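# Scan second server's asset tag, then re-dock scanner

## Task

In the rack (five servers stacked over a UPS), read the asset tag on the server that is second counting down from the top, and read no other tag at all. Afterward, return the hand-held scanner to its stand, oriented the same way it was at the start. The rack is loose: tilting it beyond a slight amount fails the job, it must finish in its original place, and any strong push or pull on it costs score.

## Robot and tools

ROBOT. Two arms, left_arm and right_arm, each ending in a five-finger hand (left hand on left_arm, mirrored right hand on right_arm). Scene frame: origin at table-top height midway between the nominal bases, +z up, +x out over the table, left_arm on the +y side. Calibrated bases: left_arm (+0.019, +0.356, 0) m, right_arm (+0.021, -0.481, 0) m, both turned very slightly about z. A post stands behind the arms and a camera stand sits between them, just behind the bases.

HAND POINT. A point fixed to each palm, 0.05 m in front of it and 0.15 m out from the wrist flange. Its +z runs along the straight fingers, +y out of the palm, +x across the palm away from the thumb on the right hand (toward the thumb on the left hand). Straight fingers extend 0.06-0.07 m past the point. A wrist bracket on the little-finger side can strike objects, and the wrist may hang below the hand and reach the table first.

THE 28-NUMBER ROW. Used by both execute_actions and move. One flat list covering both arms: left_arm dx, dy, dz, rx, ry, rz, then left_gripper little, ring, middle, index, thumb_bend, thumb_turn, force_limit, speed; then the same 14 for right_arm/right_gripper. All values lie in [-1, 1]. The six pose numbers are an offset, not a pose: measured from that arm's Hand target as it was when the action or move began, expressed in the Hand target's own axes. 1.0 equals 0.6 m for dx/dy/dz and 180 degrees for rx/ry/rz (which form one rotation vector). Every row in an action counts from the same start, not from the previous row; re-sending an offset in a new call moves further. Zeros for all six pose numbers ask nothing new of that arm. Hand numbers are absolute targets: fingers +1 open/straight, -1 curled; thumb_bend +1 straight, -1 bent; thumb_turn +1 beside palm, -1 opposite the fingers. force_limit maps -1..+1 to roughly 0..10 N (15 N for thumb motors); speed reaches full at +0.48. There is no 'no change' value: repeat the hand's last sent eight numbers (or, before any, its hand_measured plus hand_force_limit and hand_speed). A thumb in front of the palm with closed fingers grips objects about 0.035-0.065 m thick, handles down to about 0.025 m. For a gentle grip close with speed at -0.94 or lower.

TOOLS.
execute_actions: actions is a list; each action may hold rows (1-15 rows, each applied for one 1/30 s control step), steps (1-450, default 15, at least one per row), until (end early on scanner fields such as scanning, aiming, reads, last_read, refusals, e.g. {"scanner": {"reads": [">", 0]}}), and a scanner key. cameras picks images (cam_high, cam_left_wrist, cam_right_wrist; ["all"] or []). An empty actions list returns a full status with images. Ramp offsets gradually (about 0.01 per row) to avoid jerks.
move: target is one row or up to 15 rows; each arm travels in a straight line toward its offset from its Hand target (all rows count from the same Hand targets). speed in m/s (0.002-3.6, default 0.25; rotation capped at twice that in rad/s); blend in m rounds corners in a list; stop_force (3-120 N) ends an arm's path on felt push; zero (default true) re-zeros the force reference; blocking=false returns early (not with stop_force). Moves are capped at 10 s. The result adds a move: line (done, off_target, moving, held, fault) and limits notes.
wait: seconds (0-3600) lets the scene run with nothing new sent.
stop: brakes a running move.
zoom_image: camera plus region [x0, y0, x1, y1] in pixels (at most 504x504) of that camera's latest image.
show_instructions: shows the reference pages.
zero_wrist_force: arm (left_arm or right_arm) re-zeros its wrist sensor.
finished_scene: ends the scene for good (scene 1).

SCANNER. Commands: {"scanner": {"scan": true}} starts one scan lasting a few seconds, reading the first code its aim line's centre rests on; cancel ends a scan empty; aim lights the amber line without reading; aim_off darkens it; stop cancels and darkens. Use aim first to check the line sits on the correct tag, then scan. It reads from about a hand's length (bigger codes up to twice that), best face-on, only while steady. Its trigger also starts a scan when pulled. Results report last_read (number read, 0 if none), reads (count, each logged), scanning and aiming (0/1). A stray read of a wrong tag cannot be undone.

RESULT LINES. Each arm's end_effector_position (m), end_effector_quat_wxyz, velocities, Hand target (base for the next offsets), joint positions and torques, wrist force/torque (plus the peak since last shown), motor temperatures, and hand_measured, hand_stopped_by (moving, target, force, stalled, fault), hand_load_n for the six hand motors in row order. A falling hand_load_n means a lost grip.

CAUTIONS. Orientation commands are clipped to 32 degrees from the measured one per step. Arms do not avoid obstacles; keep the arms apart (a clearance check holds some commands; a collision between them can end the scene). Contact over ~150 N or joint torque limits (wrists 25.7 N m) triggers a 10 s stop; stiff arms fault if targeted past firm contact, so approach slowly with stop_force. Avoid wrist paths near an arm's first-joint axis. Hot motors (70 °C warning, 85 °C stop) come from long stretched holds. Don't drop the scanner even a few millimetres, swing it fast, or let anything leave the table. Handle the rack lightly, never knock it, and leave it upright in its original spot.

Each tool is called as name([rows], argument=value, ...), one row to a line, values as JSON.

Reference images:

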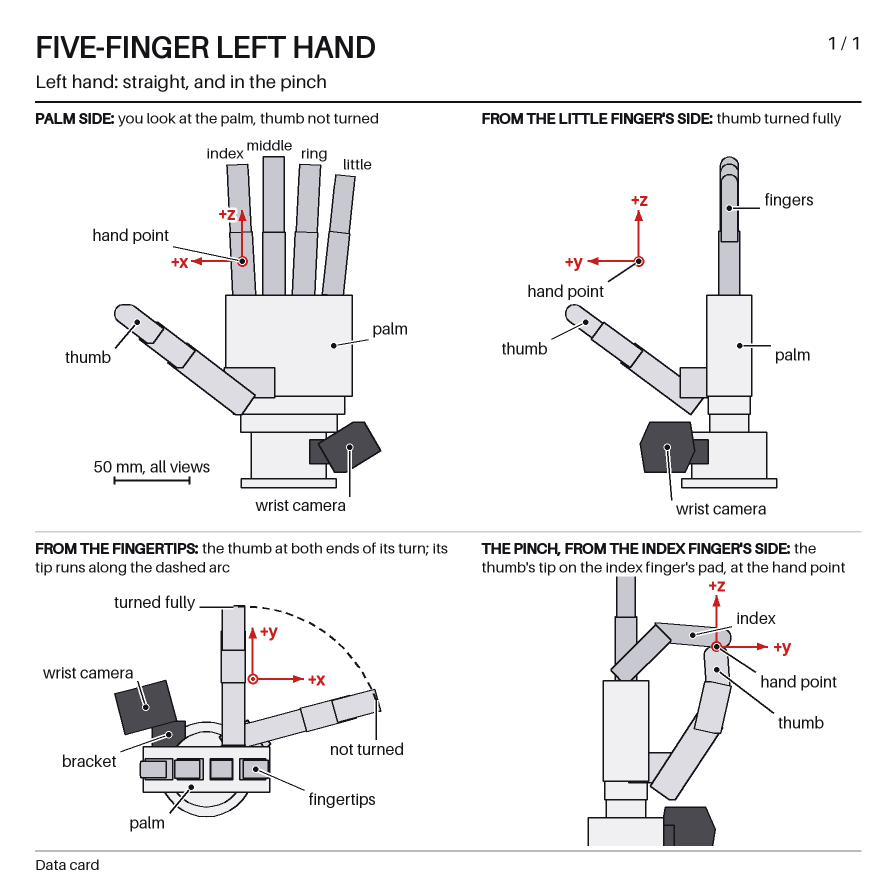

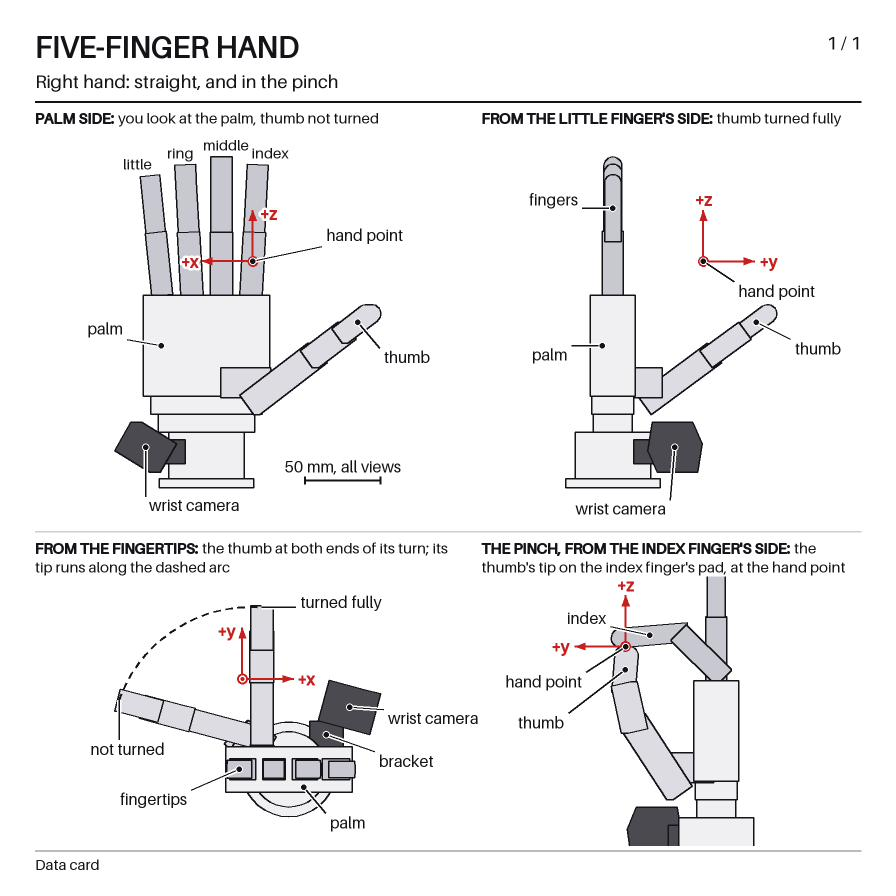

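## Session

execute_actions(actions=[])

Scene clock: 0.00 s.
left_arm: end_effector_position=(+0.3644, +0.1094, +0.2129) hand_measured=(+1.000, +1.000, +1.000, +1.000, +1.000, +1.000) hand_load_n=(+0.0, +0.0, +0.0, +0.0, +0.0, +0.0) hand_stopped_by=(target, target, target, target, target, target) hand_force_limit=0.00 hand_speed=-0.80 end_effector_quat_wxyz=(-0.144, +0.721, +0.665, -0.131) | right_arm: end_effector_position=(+0.5601, -0.1726, +0.3354) hand_measured=(+1.000, +1.000, +1.000, +1.000, +1.000, +1.000) hand_load_n=(+0.0, +0.0, +0.0, +0.0, +0.0, -0.5) hand_stopped_by=(target, target, target, target, target, target) hand_force_limit=0.00 hand_speed=-0.80 end_effector_quat_wxyz=(-0.246, +0.885, +0.383, +0.099)
Joint positions: left_arm=[2.802 -1.995 -1.457 1.502 -1.471 -0.25] | right_arm=[0.198 -0.862 0.584 1.752 1.042 0.968]
Joint velocities: within noise
Joint torques (N m): no reading
Motor temperatures (°C): left_arm=[34 27 25 37 40 32] | right_arm=[37 38 30 33 34 30]
Wrist force (N): no reading
Wrist torque (N m): no reading
Wrist force, peak (N): no reading
Hand target: left_arm +0.3644, +0.1094, +0.2129; -0.144, +0.721, +0.665, -0.131 | right_arm +0.5601, -0.1726, +0.3354; -0.246, +0.885, +0.383, +0.099
scanner: last_read=0 reads=0 scanning=0 aiming=0

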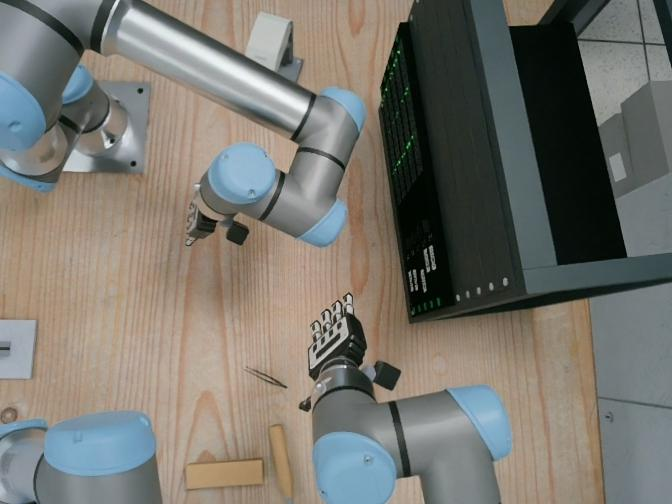

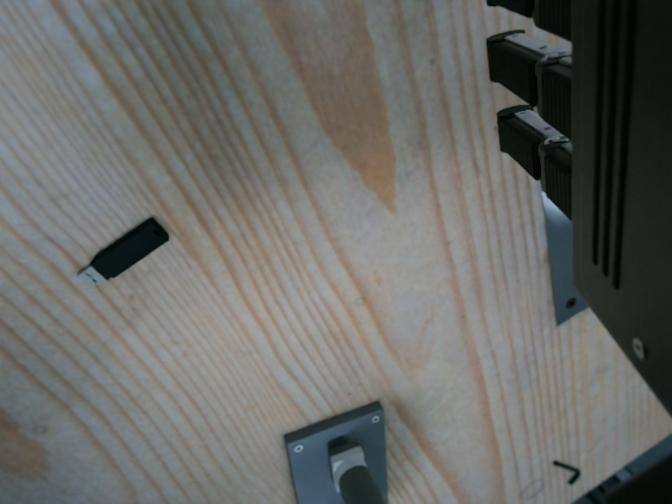

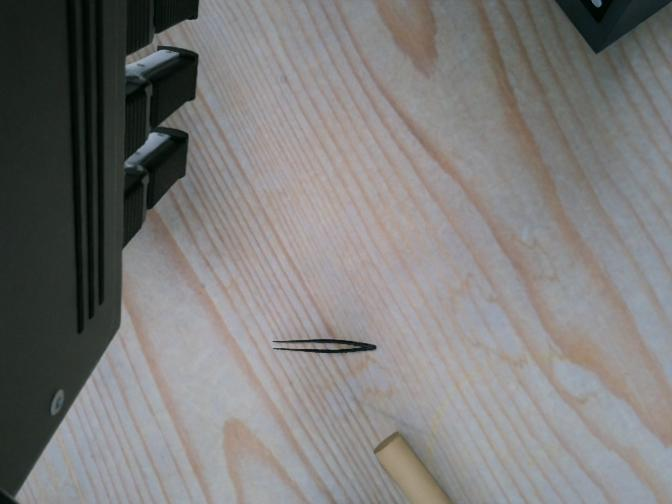

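zoom_image(camera="cam_high", region=[180, 0, 380, 150])

zoom_image(camera="cam_high", region=[340, 0, 672, 330])

zoom_image(camera="cam_left_wrist", region=[250, 350, 500, 504])

Scaled by 2.520 from the camera's image (finer frame: 960x720).

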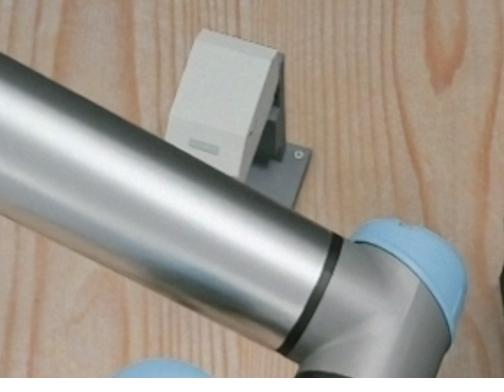

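Scaled by 1.518 from the camera's image (finer frame: 960x720).

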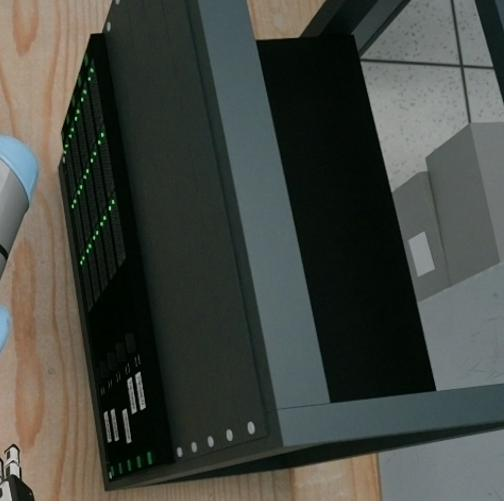

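Scaled by 2.016 from the camera's image (finer frame: 960x720).

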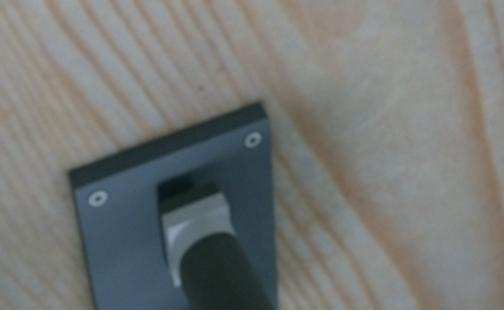

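zoom_image(camera="cam_high", region=[370, 150, 540, 340])

zoom_image(camera="cam_high", region=[160, 130, 360, 280])

Scaled by 2.653 from the camera's image (finer frame: 960x720).

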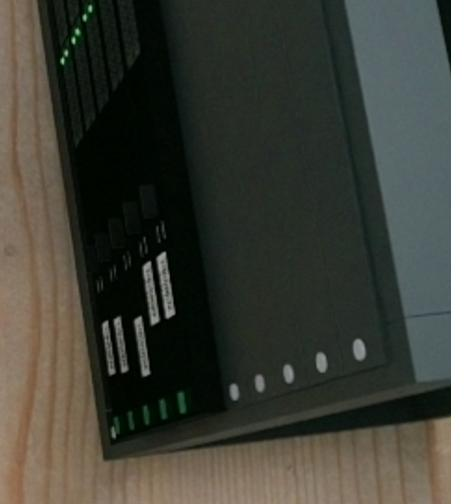

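Scaled by 2.520 from the camera's image (finer frame: 960x720).

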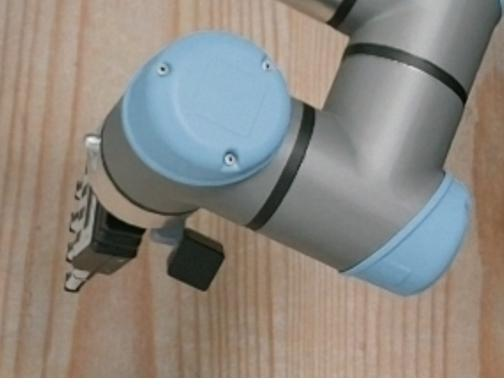

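move(target=[0.336,-0.067,-0.223,0,0,0,1,1,1,1,1,1,0,-0.8, 0,0,0,0,0,0,1,1,1,1,1,1,0,-0.8], speed=0.2, cameras=["cam_high","cam_left_wrist"])

Scene clock: 65.80 s.
left_arm: end_effector_position=(+0.3946, +0.3089, +0.3523) hand_measured=(+1.000, +1.000, +1.000, +1.000, +1.000, +1.000) hand_load_n=(+0.0, +0.0, +0.0, +0.0, +0.0, +0.0) hand_stopped_by=(target, target, target, target, target, target) hand_force_limit=0.00 hand_speed=-0.80 end_effector_quat_wxyz=(-0.143, +0.721, +0.665, -0.131) | right_arm: end_effector_position=(+0.5601, -0.1726, +0.3354) hand_measured=(+1.000, +1.000, +1.000, +1.000, +1.000, +1.000) hand_load_n=(+0.0, +0.0, +0.0, +0.0, +0.0, +0.0) hand_stopped_by=(target, target, target, target, target, target) hand_force_limit=0.00 hand_speed=-0.80 end_effector_quat_wxyz=(-0.246, +0.885, +0.383, +0.099)
Joint positions: left_arm=[3.278 -1.806 -1.352 1.205 -1.651 0.192] | right_arm=[0.198 -0.862 0.584 1.752 1.042 0.968]
Joint torques (N m): left_arm=[7.42 14.53 18.34 -3.94 -0.47 1.69] | right_arm=[1.41 -48.08 -17.13 1.83 -0.64 1.03]
Wrist force (N): left_arm=[0.0 0.5 -0.3] | right_arm=[0.4 -0.2 -0.1]
Wrist torque (N m): left_arm=[0.03 0.08 0.03] | right_arm=[-0.04 -0.06 0.01]
Wrist force, peak (N): left_arm=[1.7 0.0 -1.4] | right_arm=[0.6 0.5 0.2]
Hand target: left_arm +0.3946, +0.3090, +0.3523; -0.144, +0.721, +0.665, -0.131 | right_arm +0.5601, -0.1726, +0.3354; -0.246, +0.885, +0.383, +0.099
Off the commanded pose: left_arm 0.000 m, 0 deg | right_arm 0.000 m, 0 deg.
scanner: last_read=0 reads=0 scanning=0 aiming=0
move: done

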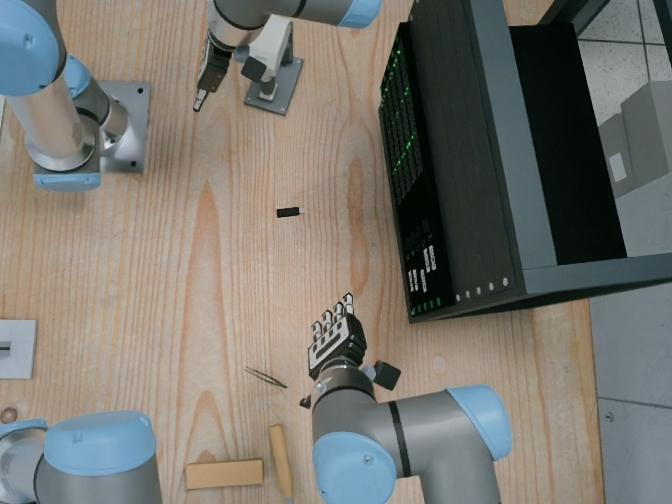

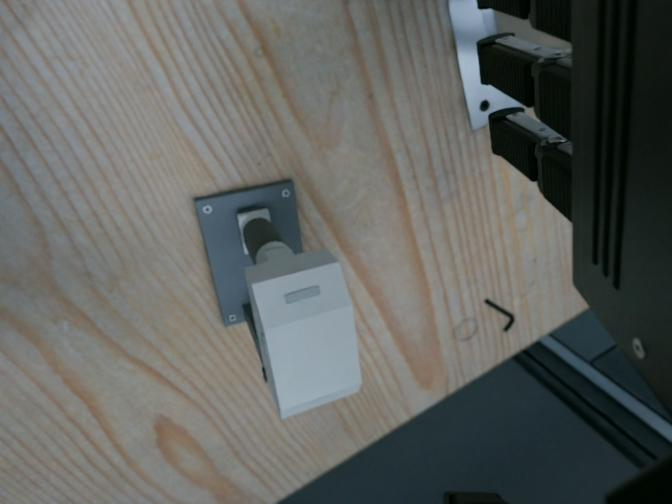

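zoom_image(camera="cam_left_wrist", region=[170, 150, 420, 440])

zoom_image(camera="cam_high", region=[180, 0, 340, 130])

Scaled by 1.738 from the camera's image (finer frame: 960x720).

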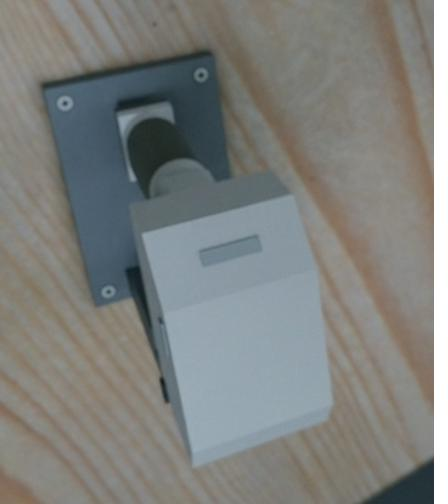

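Scaled by 3.150 from the camera's image (finer frame: 960x720).

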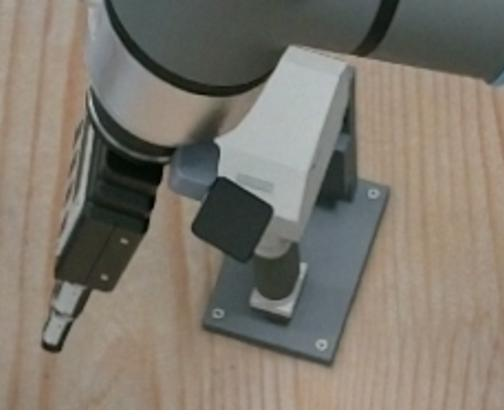

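move([
  [0,0,0,0,0,0,1,1,1,1,1,1,0,-0.8, -0.210,-0.262,-0.106,0,0,0,1,1,1,1,1,1,0,-0.8],
  [0,0,0,0,0,0,1,1,1,1,1,1,0,-0.8, -0.210,-0.262,-0.106,0.0625,0.5636,0.4465,1,1,1,1,1,1,0,-0.8],
], speed=0.25, cameras=["cam_high","cam_right_wrist"])

Scene clock: 132.90 s.
left_arm: end_effector_position=(+0.3946, +0.3090, +0.3523) hand_measured=(+1.000, +1.000, +1.000, +1.000, +1.000, +1.000) hand_load_n=(+0.0, +0.0, +0.0, +0.0, +0.0, +0.0) hand_stopped_by=(target, target, target, target, target, target) hand_force_limit=0.00 hand_speed=-0.80 end_effector_quat_wxyz=(-0.144, +0.721, +0.665, -0.131) | right_arm: end_effector_position=(+0.3602, -0.1924, +0.4007) hand_measured=(+1.000, +1.000, +1.000, +1.000, +1.000, +1.000) hand_load_n=(+0.0, +0.0, +0.0, +0.0, +0.0, +0.0) hand_stopped_by=(target, target, target, target, target, target) hand_force_limit=0.00 hand_speed=-0.80 end_effector_quat_wxyz=(+0.500, -0.500, +0.500, -0.500) end_effector_velocity=(+0.000, -0.001, -0.001) end_effector_angular_velocity=(+0.001, +0.001, -0.005)
Joint positions: left_arm=[3.278 -1.807 -1.352 1.205 -1.651 0.192] | right_arm=[0.736 -1.943 1.939 0.004 2.297 3.141]
Joint velocities: left_arm=[within noise] | right_arm=[0 0 0.001 0 0.005 0.001]
Joint torques (N m): left_arm=[8.44 16.68 28.28 -4.69 -1.21 2.34] | right_arm=[10.11 -14.24 -7.05 -2.02 2.35 0.99]
Wrist force (N): left_arm=[0.2 0.6 -0.4] | right_arm=[0.7 0.5 -1.1]
Wrist torque (N m): left_arm=[0.05 0.05 0.02] | right_arm=[0.15 0.12 0.29]
Wrist force, peak (N): left_arm=[0.5 1.0 -0.6] | right_arm=[1.7 2.0 0.9]
Hand target: left_arm +0.3946, +0.3090, +0.3523; -0.144, +0.721, +0.665, -0.131 | right_arm +0.3602, -0.1924, +0.4007; +0.500, -0.500, +0.500, -0.500
Off the commanded pose: left_arm 0.000 m, 0 deg | right_arm 0.000 m, 0 deg.
scanner: last_read=0 reads=0 scanning=0 aiming=0
move: done

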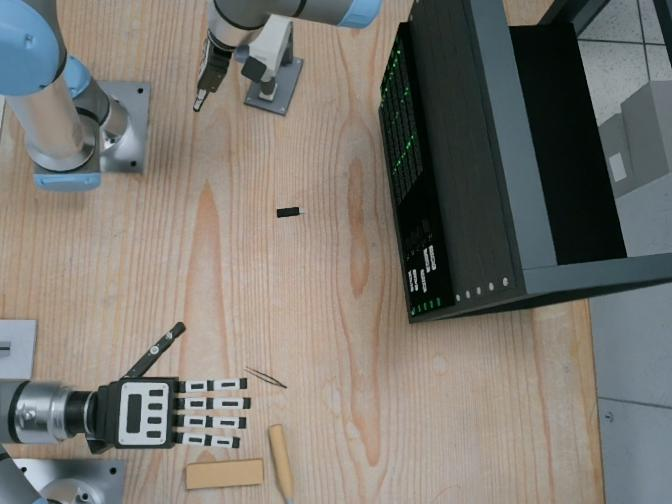

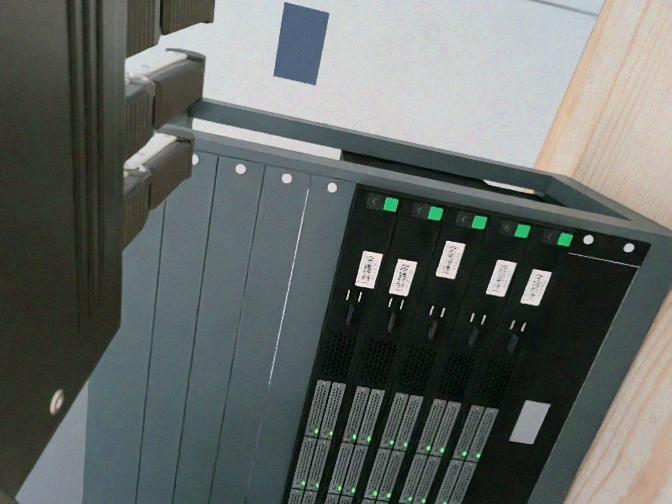

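zoom_image(camera="cam_right_wrist", region=[310, 170, 610, 400])

Scaled by 1.680 from the camera's image (finer frame: 960x720).

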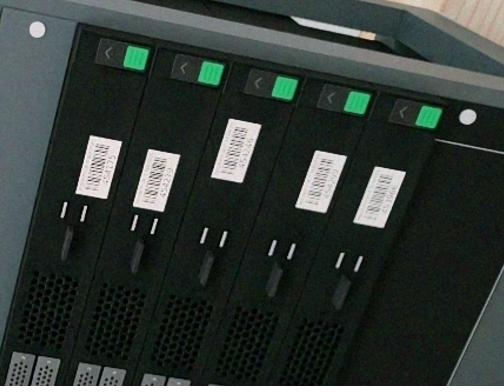

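move(target=[-0.220,0.0712,0.280,-0.134,0.500,-0.0619,1,1,1,1,1,1,0,-0.8, 0,0,0,0,0,0,1,1,1,1,1,1,0,-0.8], speed=0.25, cameras=["all"])

Scene clock: 193.37 s.
left_arm: end_effector_position=(+0.3694, +0.2160, +0.2290) hand_measured=(+1.000, +1.000, +1.000, +1.000, +1.000, +1.000) hand_load_n=(+0.0, +0.0, +0.0, +0.0, +0.0, +0.0) hand_stopped_by=(target, target, target, target, target, target) hand_force_limit=0.00 hand_speed=-0.80 end_effector_quat_wxyz=(-0.378, +0.647, +0.543, +0.378) | right_arm: end_effector_position=(+0.3602, -0.1924, +0.4007) hand_measured=(+1.000, +1.000, +1.000, +1.000, +1.000, +1.000) hand_load_n=(+0.0, +0.0, +0.0, +0.0, +0.5, +0.0) hand_stopped_by=(target, target, target, target, target, target) hand_force_limit=0.00 hand_speed=-0.80 end_effector_quat_wxyz=(+0.500, -0.500, +0.500, -0.500)
Joint positions: left_arm=[2.5 -2.143 -1.799 1.526 -2.441 -0.888] | right_arm=[0.736 -1.943 1.939 0.004 2.297 3.141]
Joint torques (N m): left_arm=[-6.47 25.89 2.04 -4.19 -2.17 -1.45] | right_arm=[-7.57 -19.43 -7.52 -1.2 -1.22 1.6]
Wrist force (N): left_arm=[2.1 -0.6 0.2] | right_arm=[0.7 -0.1 -0.8]
Wrist torque (N m): left_arm=[-0.19 -0.04 0.10] | right_arm=[0.05 0.11 0.28]
Wrist force, peak (N): left_arm=[2.4 -0.4 0.2] | right_arm=[0.9 0.1 -1.3]
Hand target: left_arm +0.3694, +0.2160, +0.2290; -0.378, +0.647, +0.543, +0.378 (not the last commanded pose) | right_arm +0.3602, -0.1924, +0.4007; +0.500, -0.500, +0.500, -0.500
Off the commanded pose: left_arm 0.061 m, 27 deg | right_arm 0.000 m, 0 deg.
scanner: last_read=0 reads=0 scanning=0 aiming=0
move: held (left_arm; a check stopped the path); limits=held
pose unreachable (left arm): on one or more control steps of this call, first in action 0 (counted from 0), this arm could not follow its commanded pose, so it was not sent that pose on those steps. It may still have moved: this result reports where it is.
cause: moving toward the commanded pose would bring two parts of the arm too close to each other (joints 4 (wrist 1) to 6 (wrist 3) lie between them).

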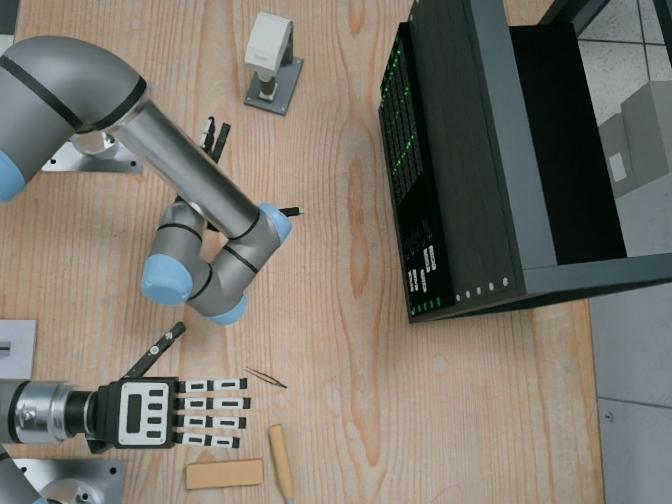

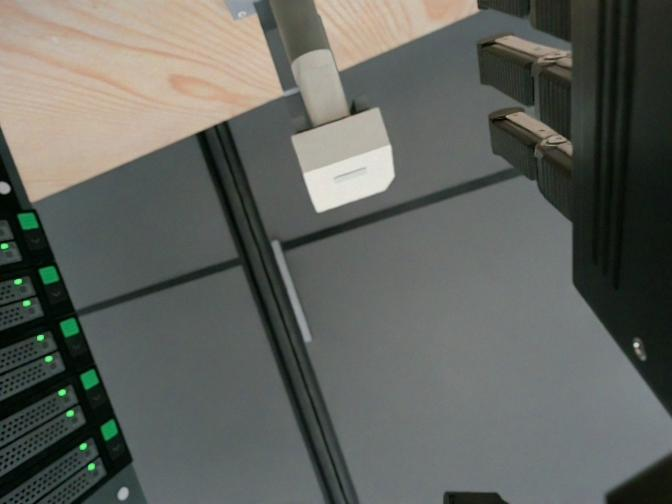

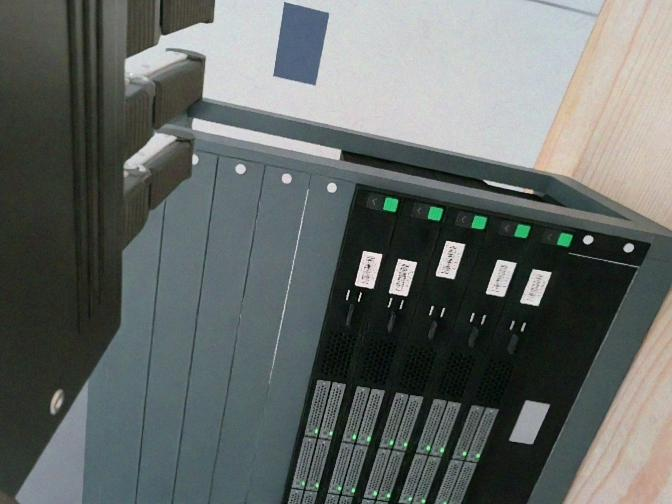

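zoom_image(camera="cam_left_wrist", region=[210, 0, 450, 230])

zoom_image(camera="cam_high", region=[220, 0, 330, 130])

Scaled by 2.100 from the camera's image (finer frame: 960x720).

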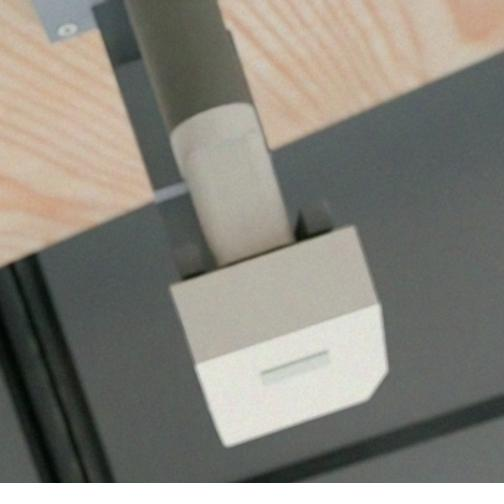

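Scaled by 3.877 from the camera's image (finer frame: 960x720).

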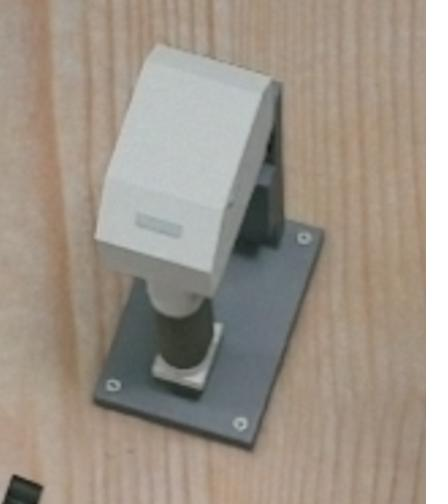

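move([
  [0.376,-0.042,-0.061,0.0967,-0.358,0.0440,1,1,1,1,1,1,0,-0.8, 0,0,0,0,0,0,1,1,1,1,1,1,0,-0.8],
  [0.520,-0.355,0.495,0.0967,-0.358,0.0440,1,1,1,1,1,1,0,-0.8, 0,0,0,0,0,0,1,1,1,1,1,1,0,-0.8],
  [0.280,-0.334,0.6085,-0.1137,-0.7974,-0.3581,1,1,1,1,1,1,0,-0.8, 0,0,0,0,0,0,1,1,1,1,1,1,0,-0.8],
], speed=0.3, blend=[0.03,0.03,0], cameras=["cam_high","cam_left_wrist"])

Scene clock: 254.40 s.
left_arm: end_effector_position=(+0.2210, +0.6398, +0.2398) hand_measured=(+1.000, +1.000, +1.000, +1.000, +1.000, +1.000) hand_load_n=(+0.0, +0.0, +0.0, +0.0, +0.0, +0.0) hand_stopped_by=(target, target, target, target, target, target) hand_force_limit=0.00 hand_speed=-0.80 end_effector_quat_wxyz=(+0.646, +0.287, +0.647, -0.286) | right_arm: end_effector_position=(+0.3602, -0.1924, +0.4007) hand_measured=(+1.000, +1.000, +1.000, +1.000, +1.000, +1.000) hand_load_n=(+0.0, +0.0, +0.0, +0.0, +0.0, -0.5) hand_stopped_by=(target, target, target, target, target, target) hand_force_limit=0.00 hand_speed=-0.80 end_effector_quat_wxyz=(+0.500, -0.500, +0.500, -0.500)
Joint positions: left_arm=[5.064 -2.14 -2.1 1.101 -1.176 1.571] | right_arm=[0.736 -1.943 1.939 0.004 2.297 3.141]
Joint torques (N m): left_arm=[-0.75 26.05 6.73 -3.59 -0.75 -2.57] | right_arm=[-7.42 -19.02 -9.5 -0.51 -1.05 1.2]
Wrist force (N): left_arm=[-2.7 0.4 1.1] | right_arm=[0.4 0.1 -0.9]
Wrist torque (N m): left_arm=[-0.13 0.38 -0.11] | right_arm=[0.07 0.15 0.27]
Wrist force, peak (N): left_arm=[-3.1 0.9 1.1] | right_arm=[0.8 0.7 -1.2]
Hand target: left_arm +0.2210, +0.6397, +0.2398; +0.646, +0.287, +0.647, -0.286 | right_arm +0.3602, -0.1924, +0.4007; +0.500, -0.500, +0.500, -0.500
Off the commanded pose: left_arm 0.000 m, 0 deg | right_arm 0.000 m, 0 deg.
scanner: last_read=0 reads=0 scanning=0 aiming=0
move: done

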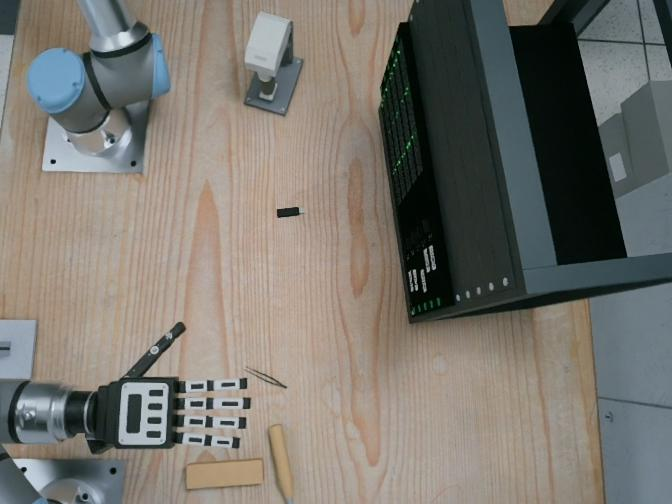

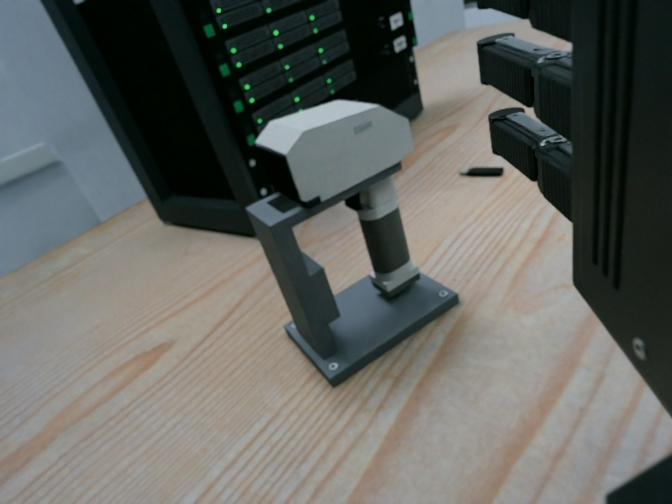

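zoom_image(camera="cam_left_wrist", region=[240, 80, 470, 400])

zoom_image(camera="cam_left_wrist", region=[200, 0, 450, 160])

Scaled by 1.575 from the camera's image (finer frame: 960x720).

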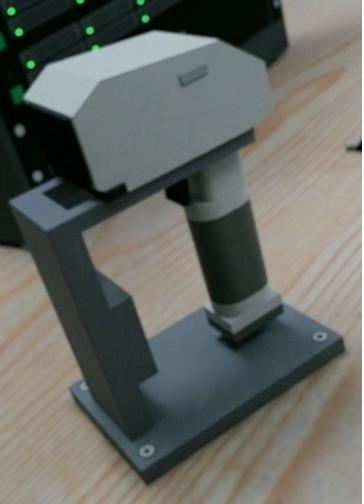

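Scaled by 2.016 from the camera's image (finer frame: 960x720).

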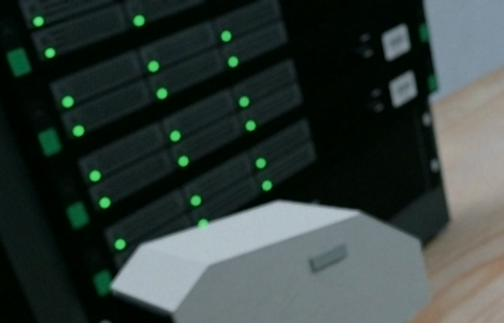

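move([
  [0,0,0,0,0,0,1,1,1,1,1,1,0,-0.8, -0.57,0.033,-0.10,-0.331,-0.331,0.4164,1,1,1,1,1,-1,0,0],
  [0,0,0,0,0,0,1,1,1,1,1,1,0,-0.8, -0.82,0.385,-0.05,-0.331,-0.331,0.4164,1,1,1,1,1,-1,0,0],
], speed=0.3, blend=[0.03,0], cameras=["all"])

Scene clock: 328.93 s.
left_arm: end_effector_position=(+0.2210, +0.6397, +0.2398) hand_measured=(+1.000, +1.000, +1.000, +1.000, +1.000, +1.000) hand_load_n=(+0.0, +0.0, +0.0, +0.0, +0.0, +0.0) hand_stopped_by=(target, target, target, target, target, target) hand_force_limit=0.00 hand_speed=-0.80 end_effector_quat_wxyz=(+0.646, +0.287, +0.647, -0.286) | right_arm: end_effector_position=(+0.3302, +0.2995, +0.1695) hand_measured=(+1.000, +1.000, +1.000, +1.000, +1.000, -1.000) hand_load_n=(+0.0, +0.0, +0.0, +0.0, +0.0, +0.0) hand_stopped_by=(target, target, target, target, target, target) hand_force_limit=0.00 hand_speed=0.00 end_effector_quat_wxyz=(+0.553, -0.440, +0.554, +0.440)
Joint positions: left_arm=[5.064 -2.14 -2.1 1.101 -1.176 1.571] | right_arm=[0.822 -0.839 1.499 -0.66 1.04 4.712]
Joint torques (N m): left_arm=[4.29 20.17 1.56 -1.92 0.51 1.64] | right_arm=[-2.45 -37.07 -24.93 -2.94 -0.74 1.35]
Wrist force (N): left_arm=[-2.8 0.3 1.1] | right_arm=[0.5 -1.0 0.4]
Wrist torque (N m): left_arm=[-0.14 0.39 -0.11] | right_arm=[-0.11 0.20 0.02]
Wrist force, peak (N): left_arm=[-3.2 0.4 1.4] | right_arm=[2.7 -1.2 1.9]
Hand target: left_arm +0.2210, +0.6397, +0.2398; +0.646, +0.287, +0.647, -0.286 | right_arm +0.3302, +0.2995, +0.1695; +0.554, -0.440, +0.554, +0.440
Off the commanded pose: left_arm 0.000 m, 0 deg | right_arm 0.000 m, 0 deg.
scanner: last_read=0 reads=0 scanning=0 aiming=0
move: done

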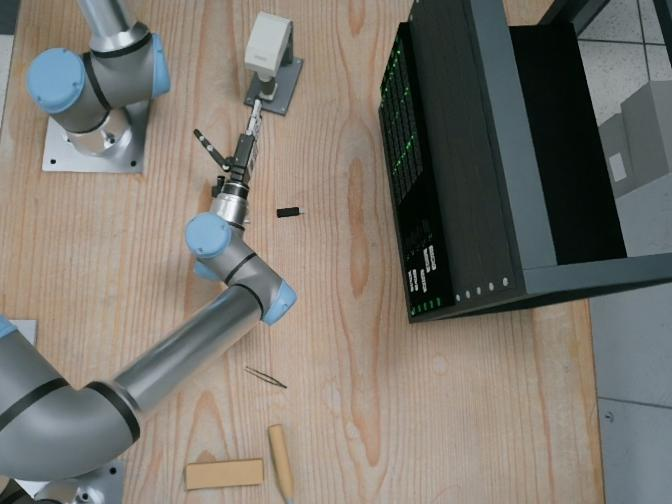

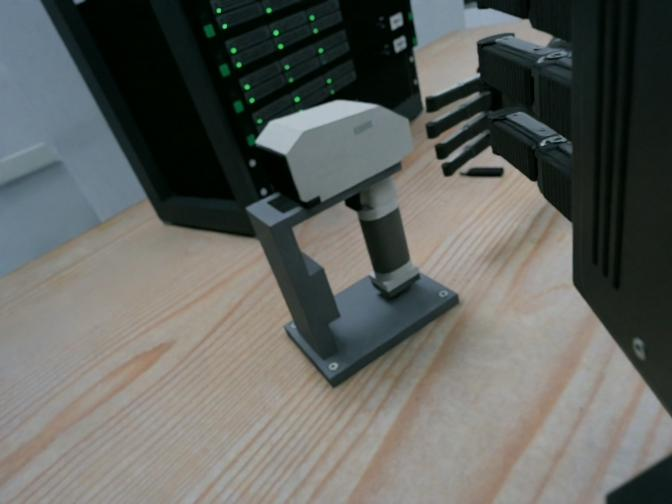

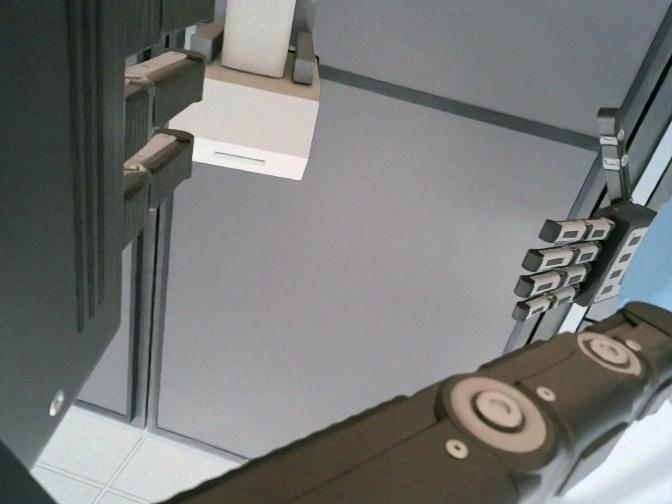

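zoom_image(camera="cam_high", region=[180, 0, 330, 220])

zoom_image(camera="cam_left_wrist", region=[240, 40, 600, 300])

zoom_image(camera="cam_right_wrist", region=[120, 0, 360, 200])

Scaled by 2.291 from the camera's image (finer frame: 960x720).

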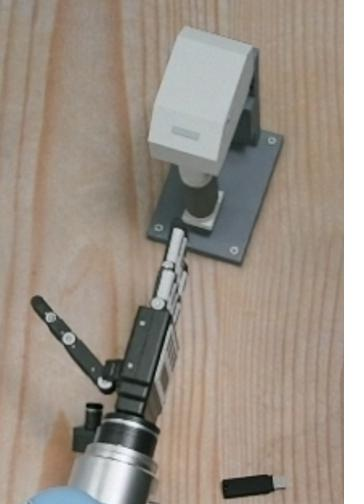

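Scaled by 1.400 from the camera's image (finer frame: 960x720).

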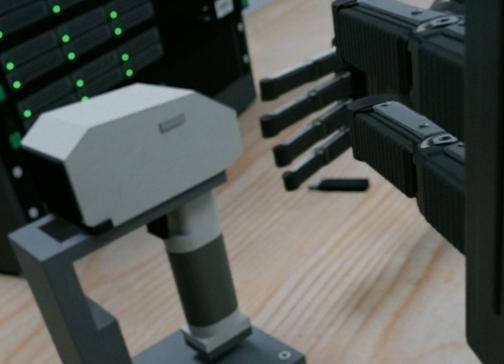

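Scaled by 2.100 from the camera's image (finer frame: 960x720).

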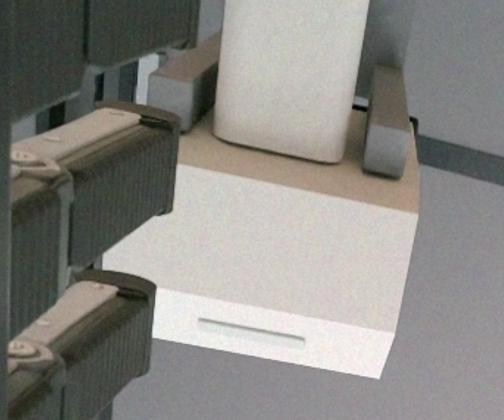

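move(target=[0,0,0,0,0,0,1,1,1,1,1,1,0,-0.8, 0.0742,-0.0363,0.0725,0,0,0,1,1,1,1,1,-1,0,0], speed=0.04, stop_force=8, cameras=["all"])

zoom_image(camera="cam_high", region=[200, 0, 330, 170])

zoom_image(camera="cam_left_wrist", region=[240, 60, 540, 300])

Scene clock: 389.23 s.
left_arm: end_effector_position=(+0.2210, +0.6397, +0.2398) hand_measured=(+1.000, +1.000, +1.000, +1.000, +1.000, +1.000) hand_load_n=(+0.0, +0.0, +0.0, +0.0, +0.0, +0.0) hand_stopped_by=(target, target, target, target, target, target) hand_force_limit=0.00 hand_speed=-0.80 end_effector_quat_wxyz=(+0.646, +0.287, +0.647, -0.286) | right_arm: end_effector_position=(+0.3613, +0.3370, +0.1250) hand_measured=(+1.000, +1.000, +1.000, +1.000, +1.000, -1.000) hand_load_n=(+0.0, -0.5, +0.0, +0.0, +0.0, -0.5) hand_stopped_by=(target, target, target, target, target, target) hand_force_limit=0.00 hand_speed=0.00 end_effector_quat_wxyz=(+0.554, -0.440, +0.554, +0.440)
Joint positions: left_arm=[5.064 -2.14 -2.1 1.101 -1.176 1.571] | right_arm=[0.827 -0.681 1.328 -0.647 1.045 4.712]
Joint torques (N m): left_arm=[-4.83 28.83 15.29 -3.37 -0.5 -2.63] | right_arm=[2.53 -67.45 -4.13 -2.98 -0.55 0.22]
Wrist force (N): left_arm=[-2.9 0.4 1.3] | right_arm=[0.5 -1.2 0.2]
Wrist torque (N m): left_arm=[-0.15 0.41 -0.12] | right_arm=[-0.13 0.18 0.02]
Wrist force, peak (N): left_arm=[-3.2 0.1 1.4] | right_arm=[0.8 -1.7 0.4]
Hand target: left_arm +0.2210, +0.6397, +0.2398; +0.646, +0.287, +0.647, -0.286 | right_arm +0.3613, +0.3370, +0.1250; +0.554, -0.440, +0.554, +0.440
Off the commanded pose: left_arm 0.000 m, 0 deg | right_arm 0.000 m, 0 deg.
scanner: last_read=0 reads=0 scanning=0 aiming=0
move: done

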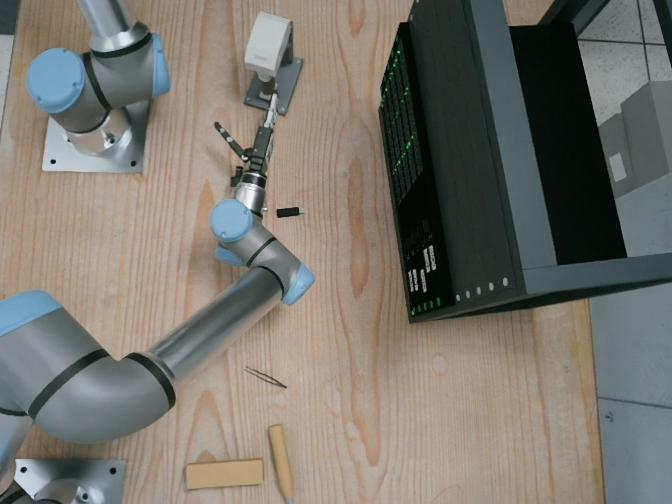

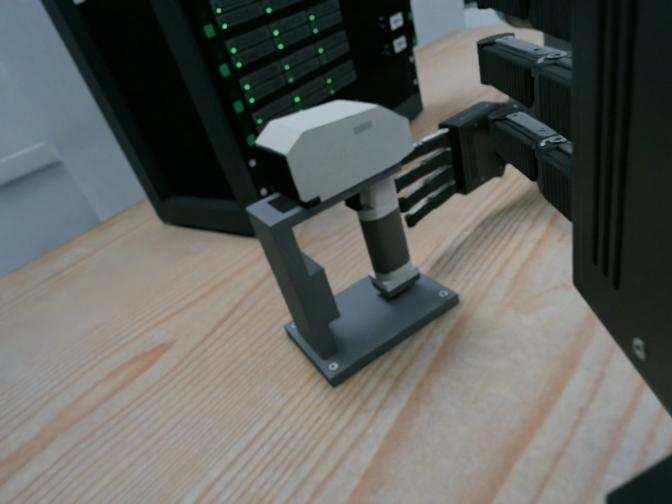

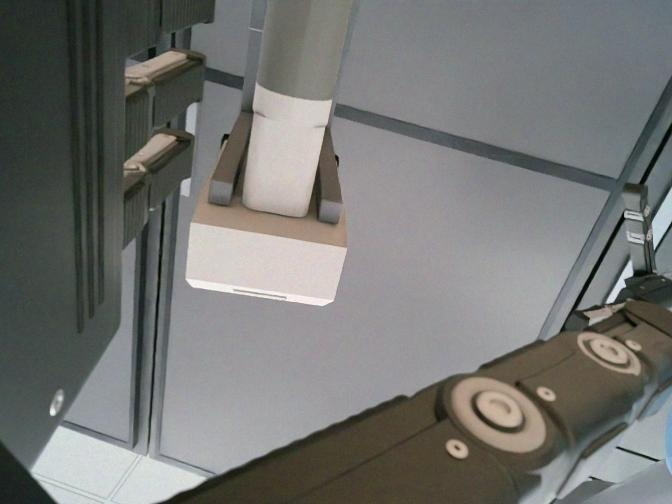

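Scaled by 2.965 from the camera's image (finer frame: 960x720).

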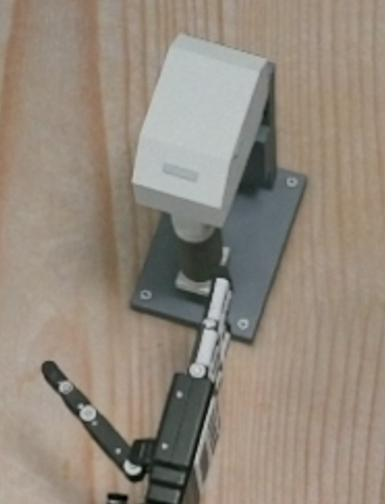

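Scaled by 1.680 from the camera's image (finer frame: 960x720).

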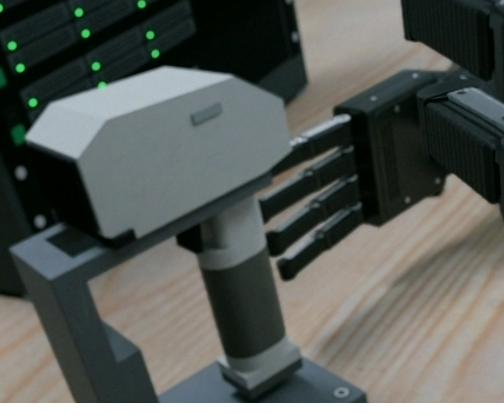

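zoom_image(camera="cam_left_wrist", region=[330, 180, 440, 310])

zoom_image(camera="cam_left_wrist", region=[240, 140, 390, 250])

zoom_image(camera="cam_right_wrist", region=[180, 60, 360, 310])

Scaled by 3.877 from the camera's image (finer frame: 960x720).

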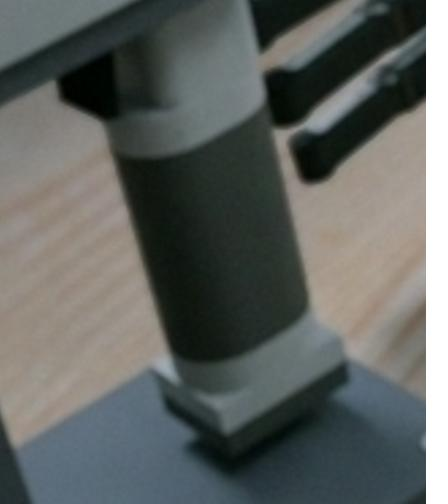

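Scaled by 3.360 from the camera's image (finer frame: 960x720).

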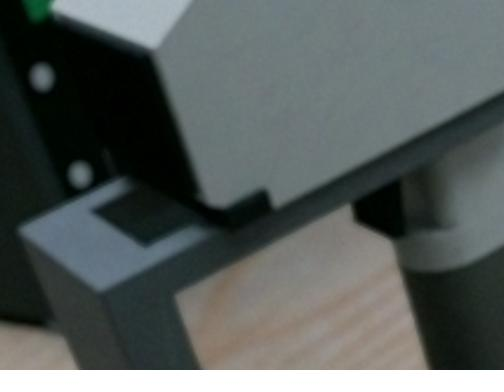

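Scaled by 2.016 from the camera's image (finer frame: 960x720).

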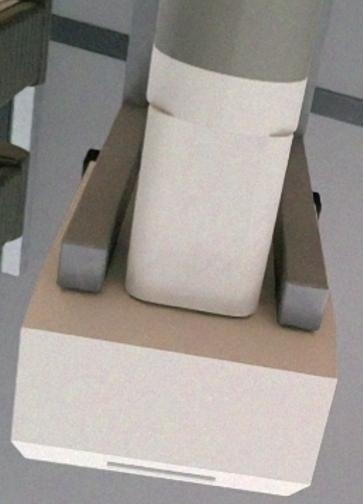

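move(target=[0,0,0,0,0,0,1,1,1,1,1,1,0,-0.8, 0.03,0,0,0,0,0,1,1,1,1,1,-1,0,0], speed=0.01, stop_force=4, cameras=["all"])

zoom_image(camera="cam_left_wrist", region=[340, 80, 540, 300])

Scene clock: 464.47 s.
left_arm: end_effector_position=(+0.2210, +0.6397, +0.2398) hand_measured=(+1.000, +1.000, +1.000, +1.000, +1.000, +1.000) hand_load_n=(+0.0, +0.0, +0.0, +0.0, +0.0, +0.0) hand_stopped_by=(target, target, target, target, target, target) hand_force_limit=0.00 hand_speed=-0.80 end_effector_quat_wxyz=(+0.646, +0.287, +0.647, -0.286) | right_arm: end_effector_position=(+0.3613, +0.3370, +0.1070) hand_measured=(+1.000, +1.000, +1.000, +1.000, +1.000, -1.000) hand_load_n=(+0.0, +0.0, +0.0, +0.0, +0.0, +0.0) hand_stopped_by=(target, target, target, target, target, target) hand_force_limit=0.00 hand_speed=0.00 end_effector_quat_wxyz=(+0.554, -0.440, +0.554, +0.440)
Joint positions: left_arm=[5.064 -2.14 -2.1 1.101 -1.176 1.571] | right_arm=[0.827 -0.654 1.331 -0.676 1.045 4.712]
Joint torques (N m): left_arm=[-7.57 37.4 15.18 -3.41 -1.23 -2.57] | right_arm=[-8.48 -67.29 -8.04 0.07 -1.34 1.02]
Wrist force (N): left_arm=[-2.8 0.0 1.2] | right_arm=[0.7 -1.2 0.4]
Wrist torque (N m): left_arm=[-0.19 0.40 -0.09] | right_arm=[-0.14 0.15 0.02]
Wrist force, peak (N): left_arm=[-3.2 0.4 1.5] | right_arm=[0.6 -1.8 0.5]
Hand target: left_arm +0.2210, +0.6397, +0.2398; +0.646, +0.287, +0.647, -0.286 | right_arm +0.3613, +0.3370, +0.1070; +0.554, -0.440, +0.554, +0.440
Off the commanded pose: left_arm 0.000 m, 0 deg | right_arm 0.000 m, 0 deg.
scanner: last_read=0 reads=0 scanning=0 aiming=0
move: done

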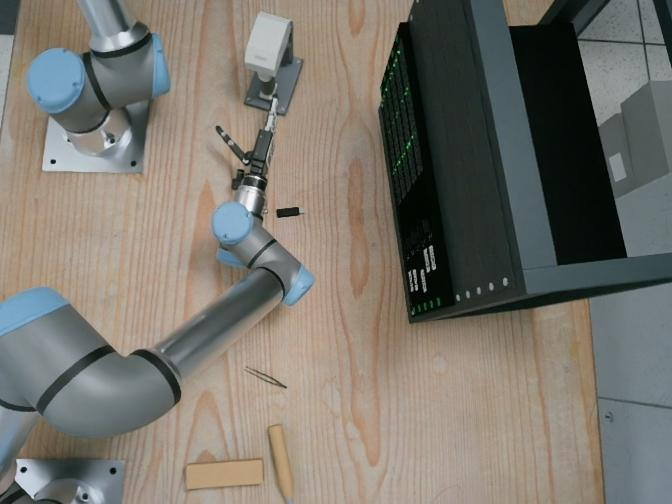

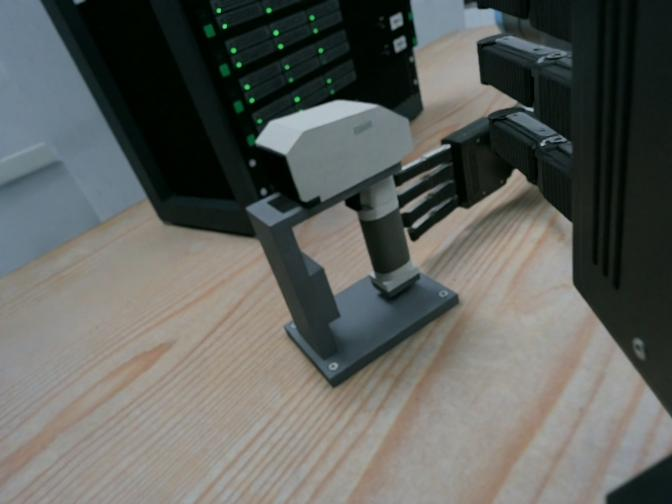

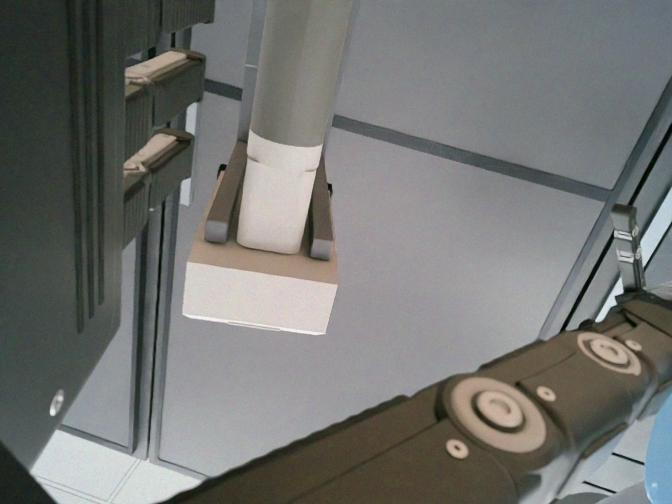

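Scaled by 2.291 from the camera's image (finer frame: 960x720).

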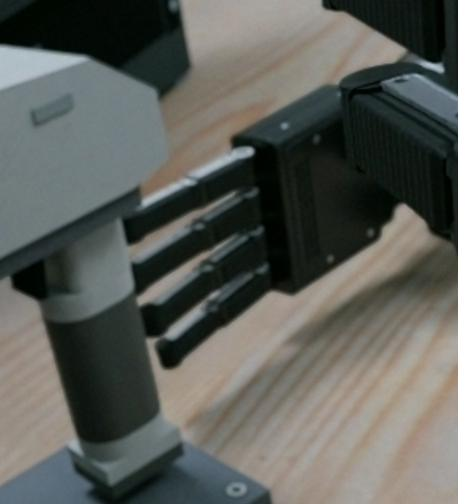

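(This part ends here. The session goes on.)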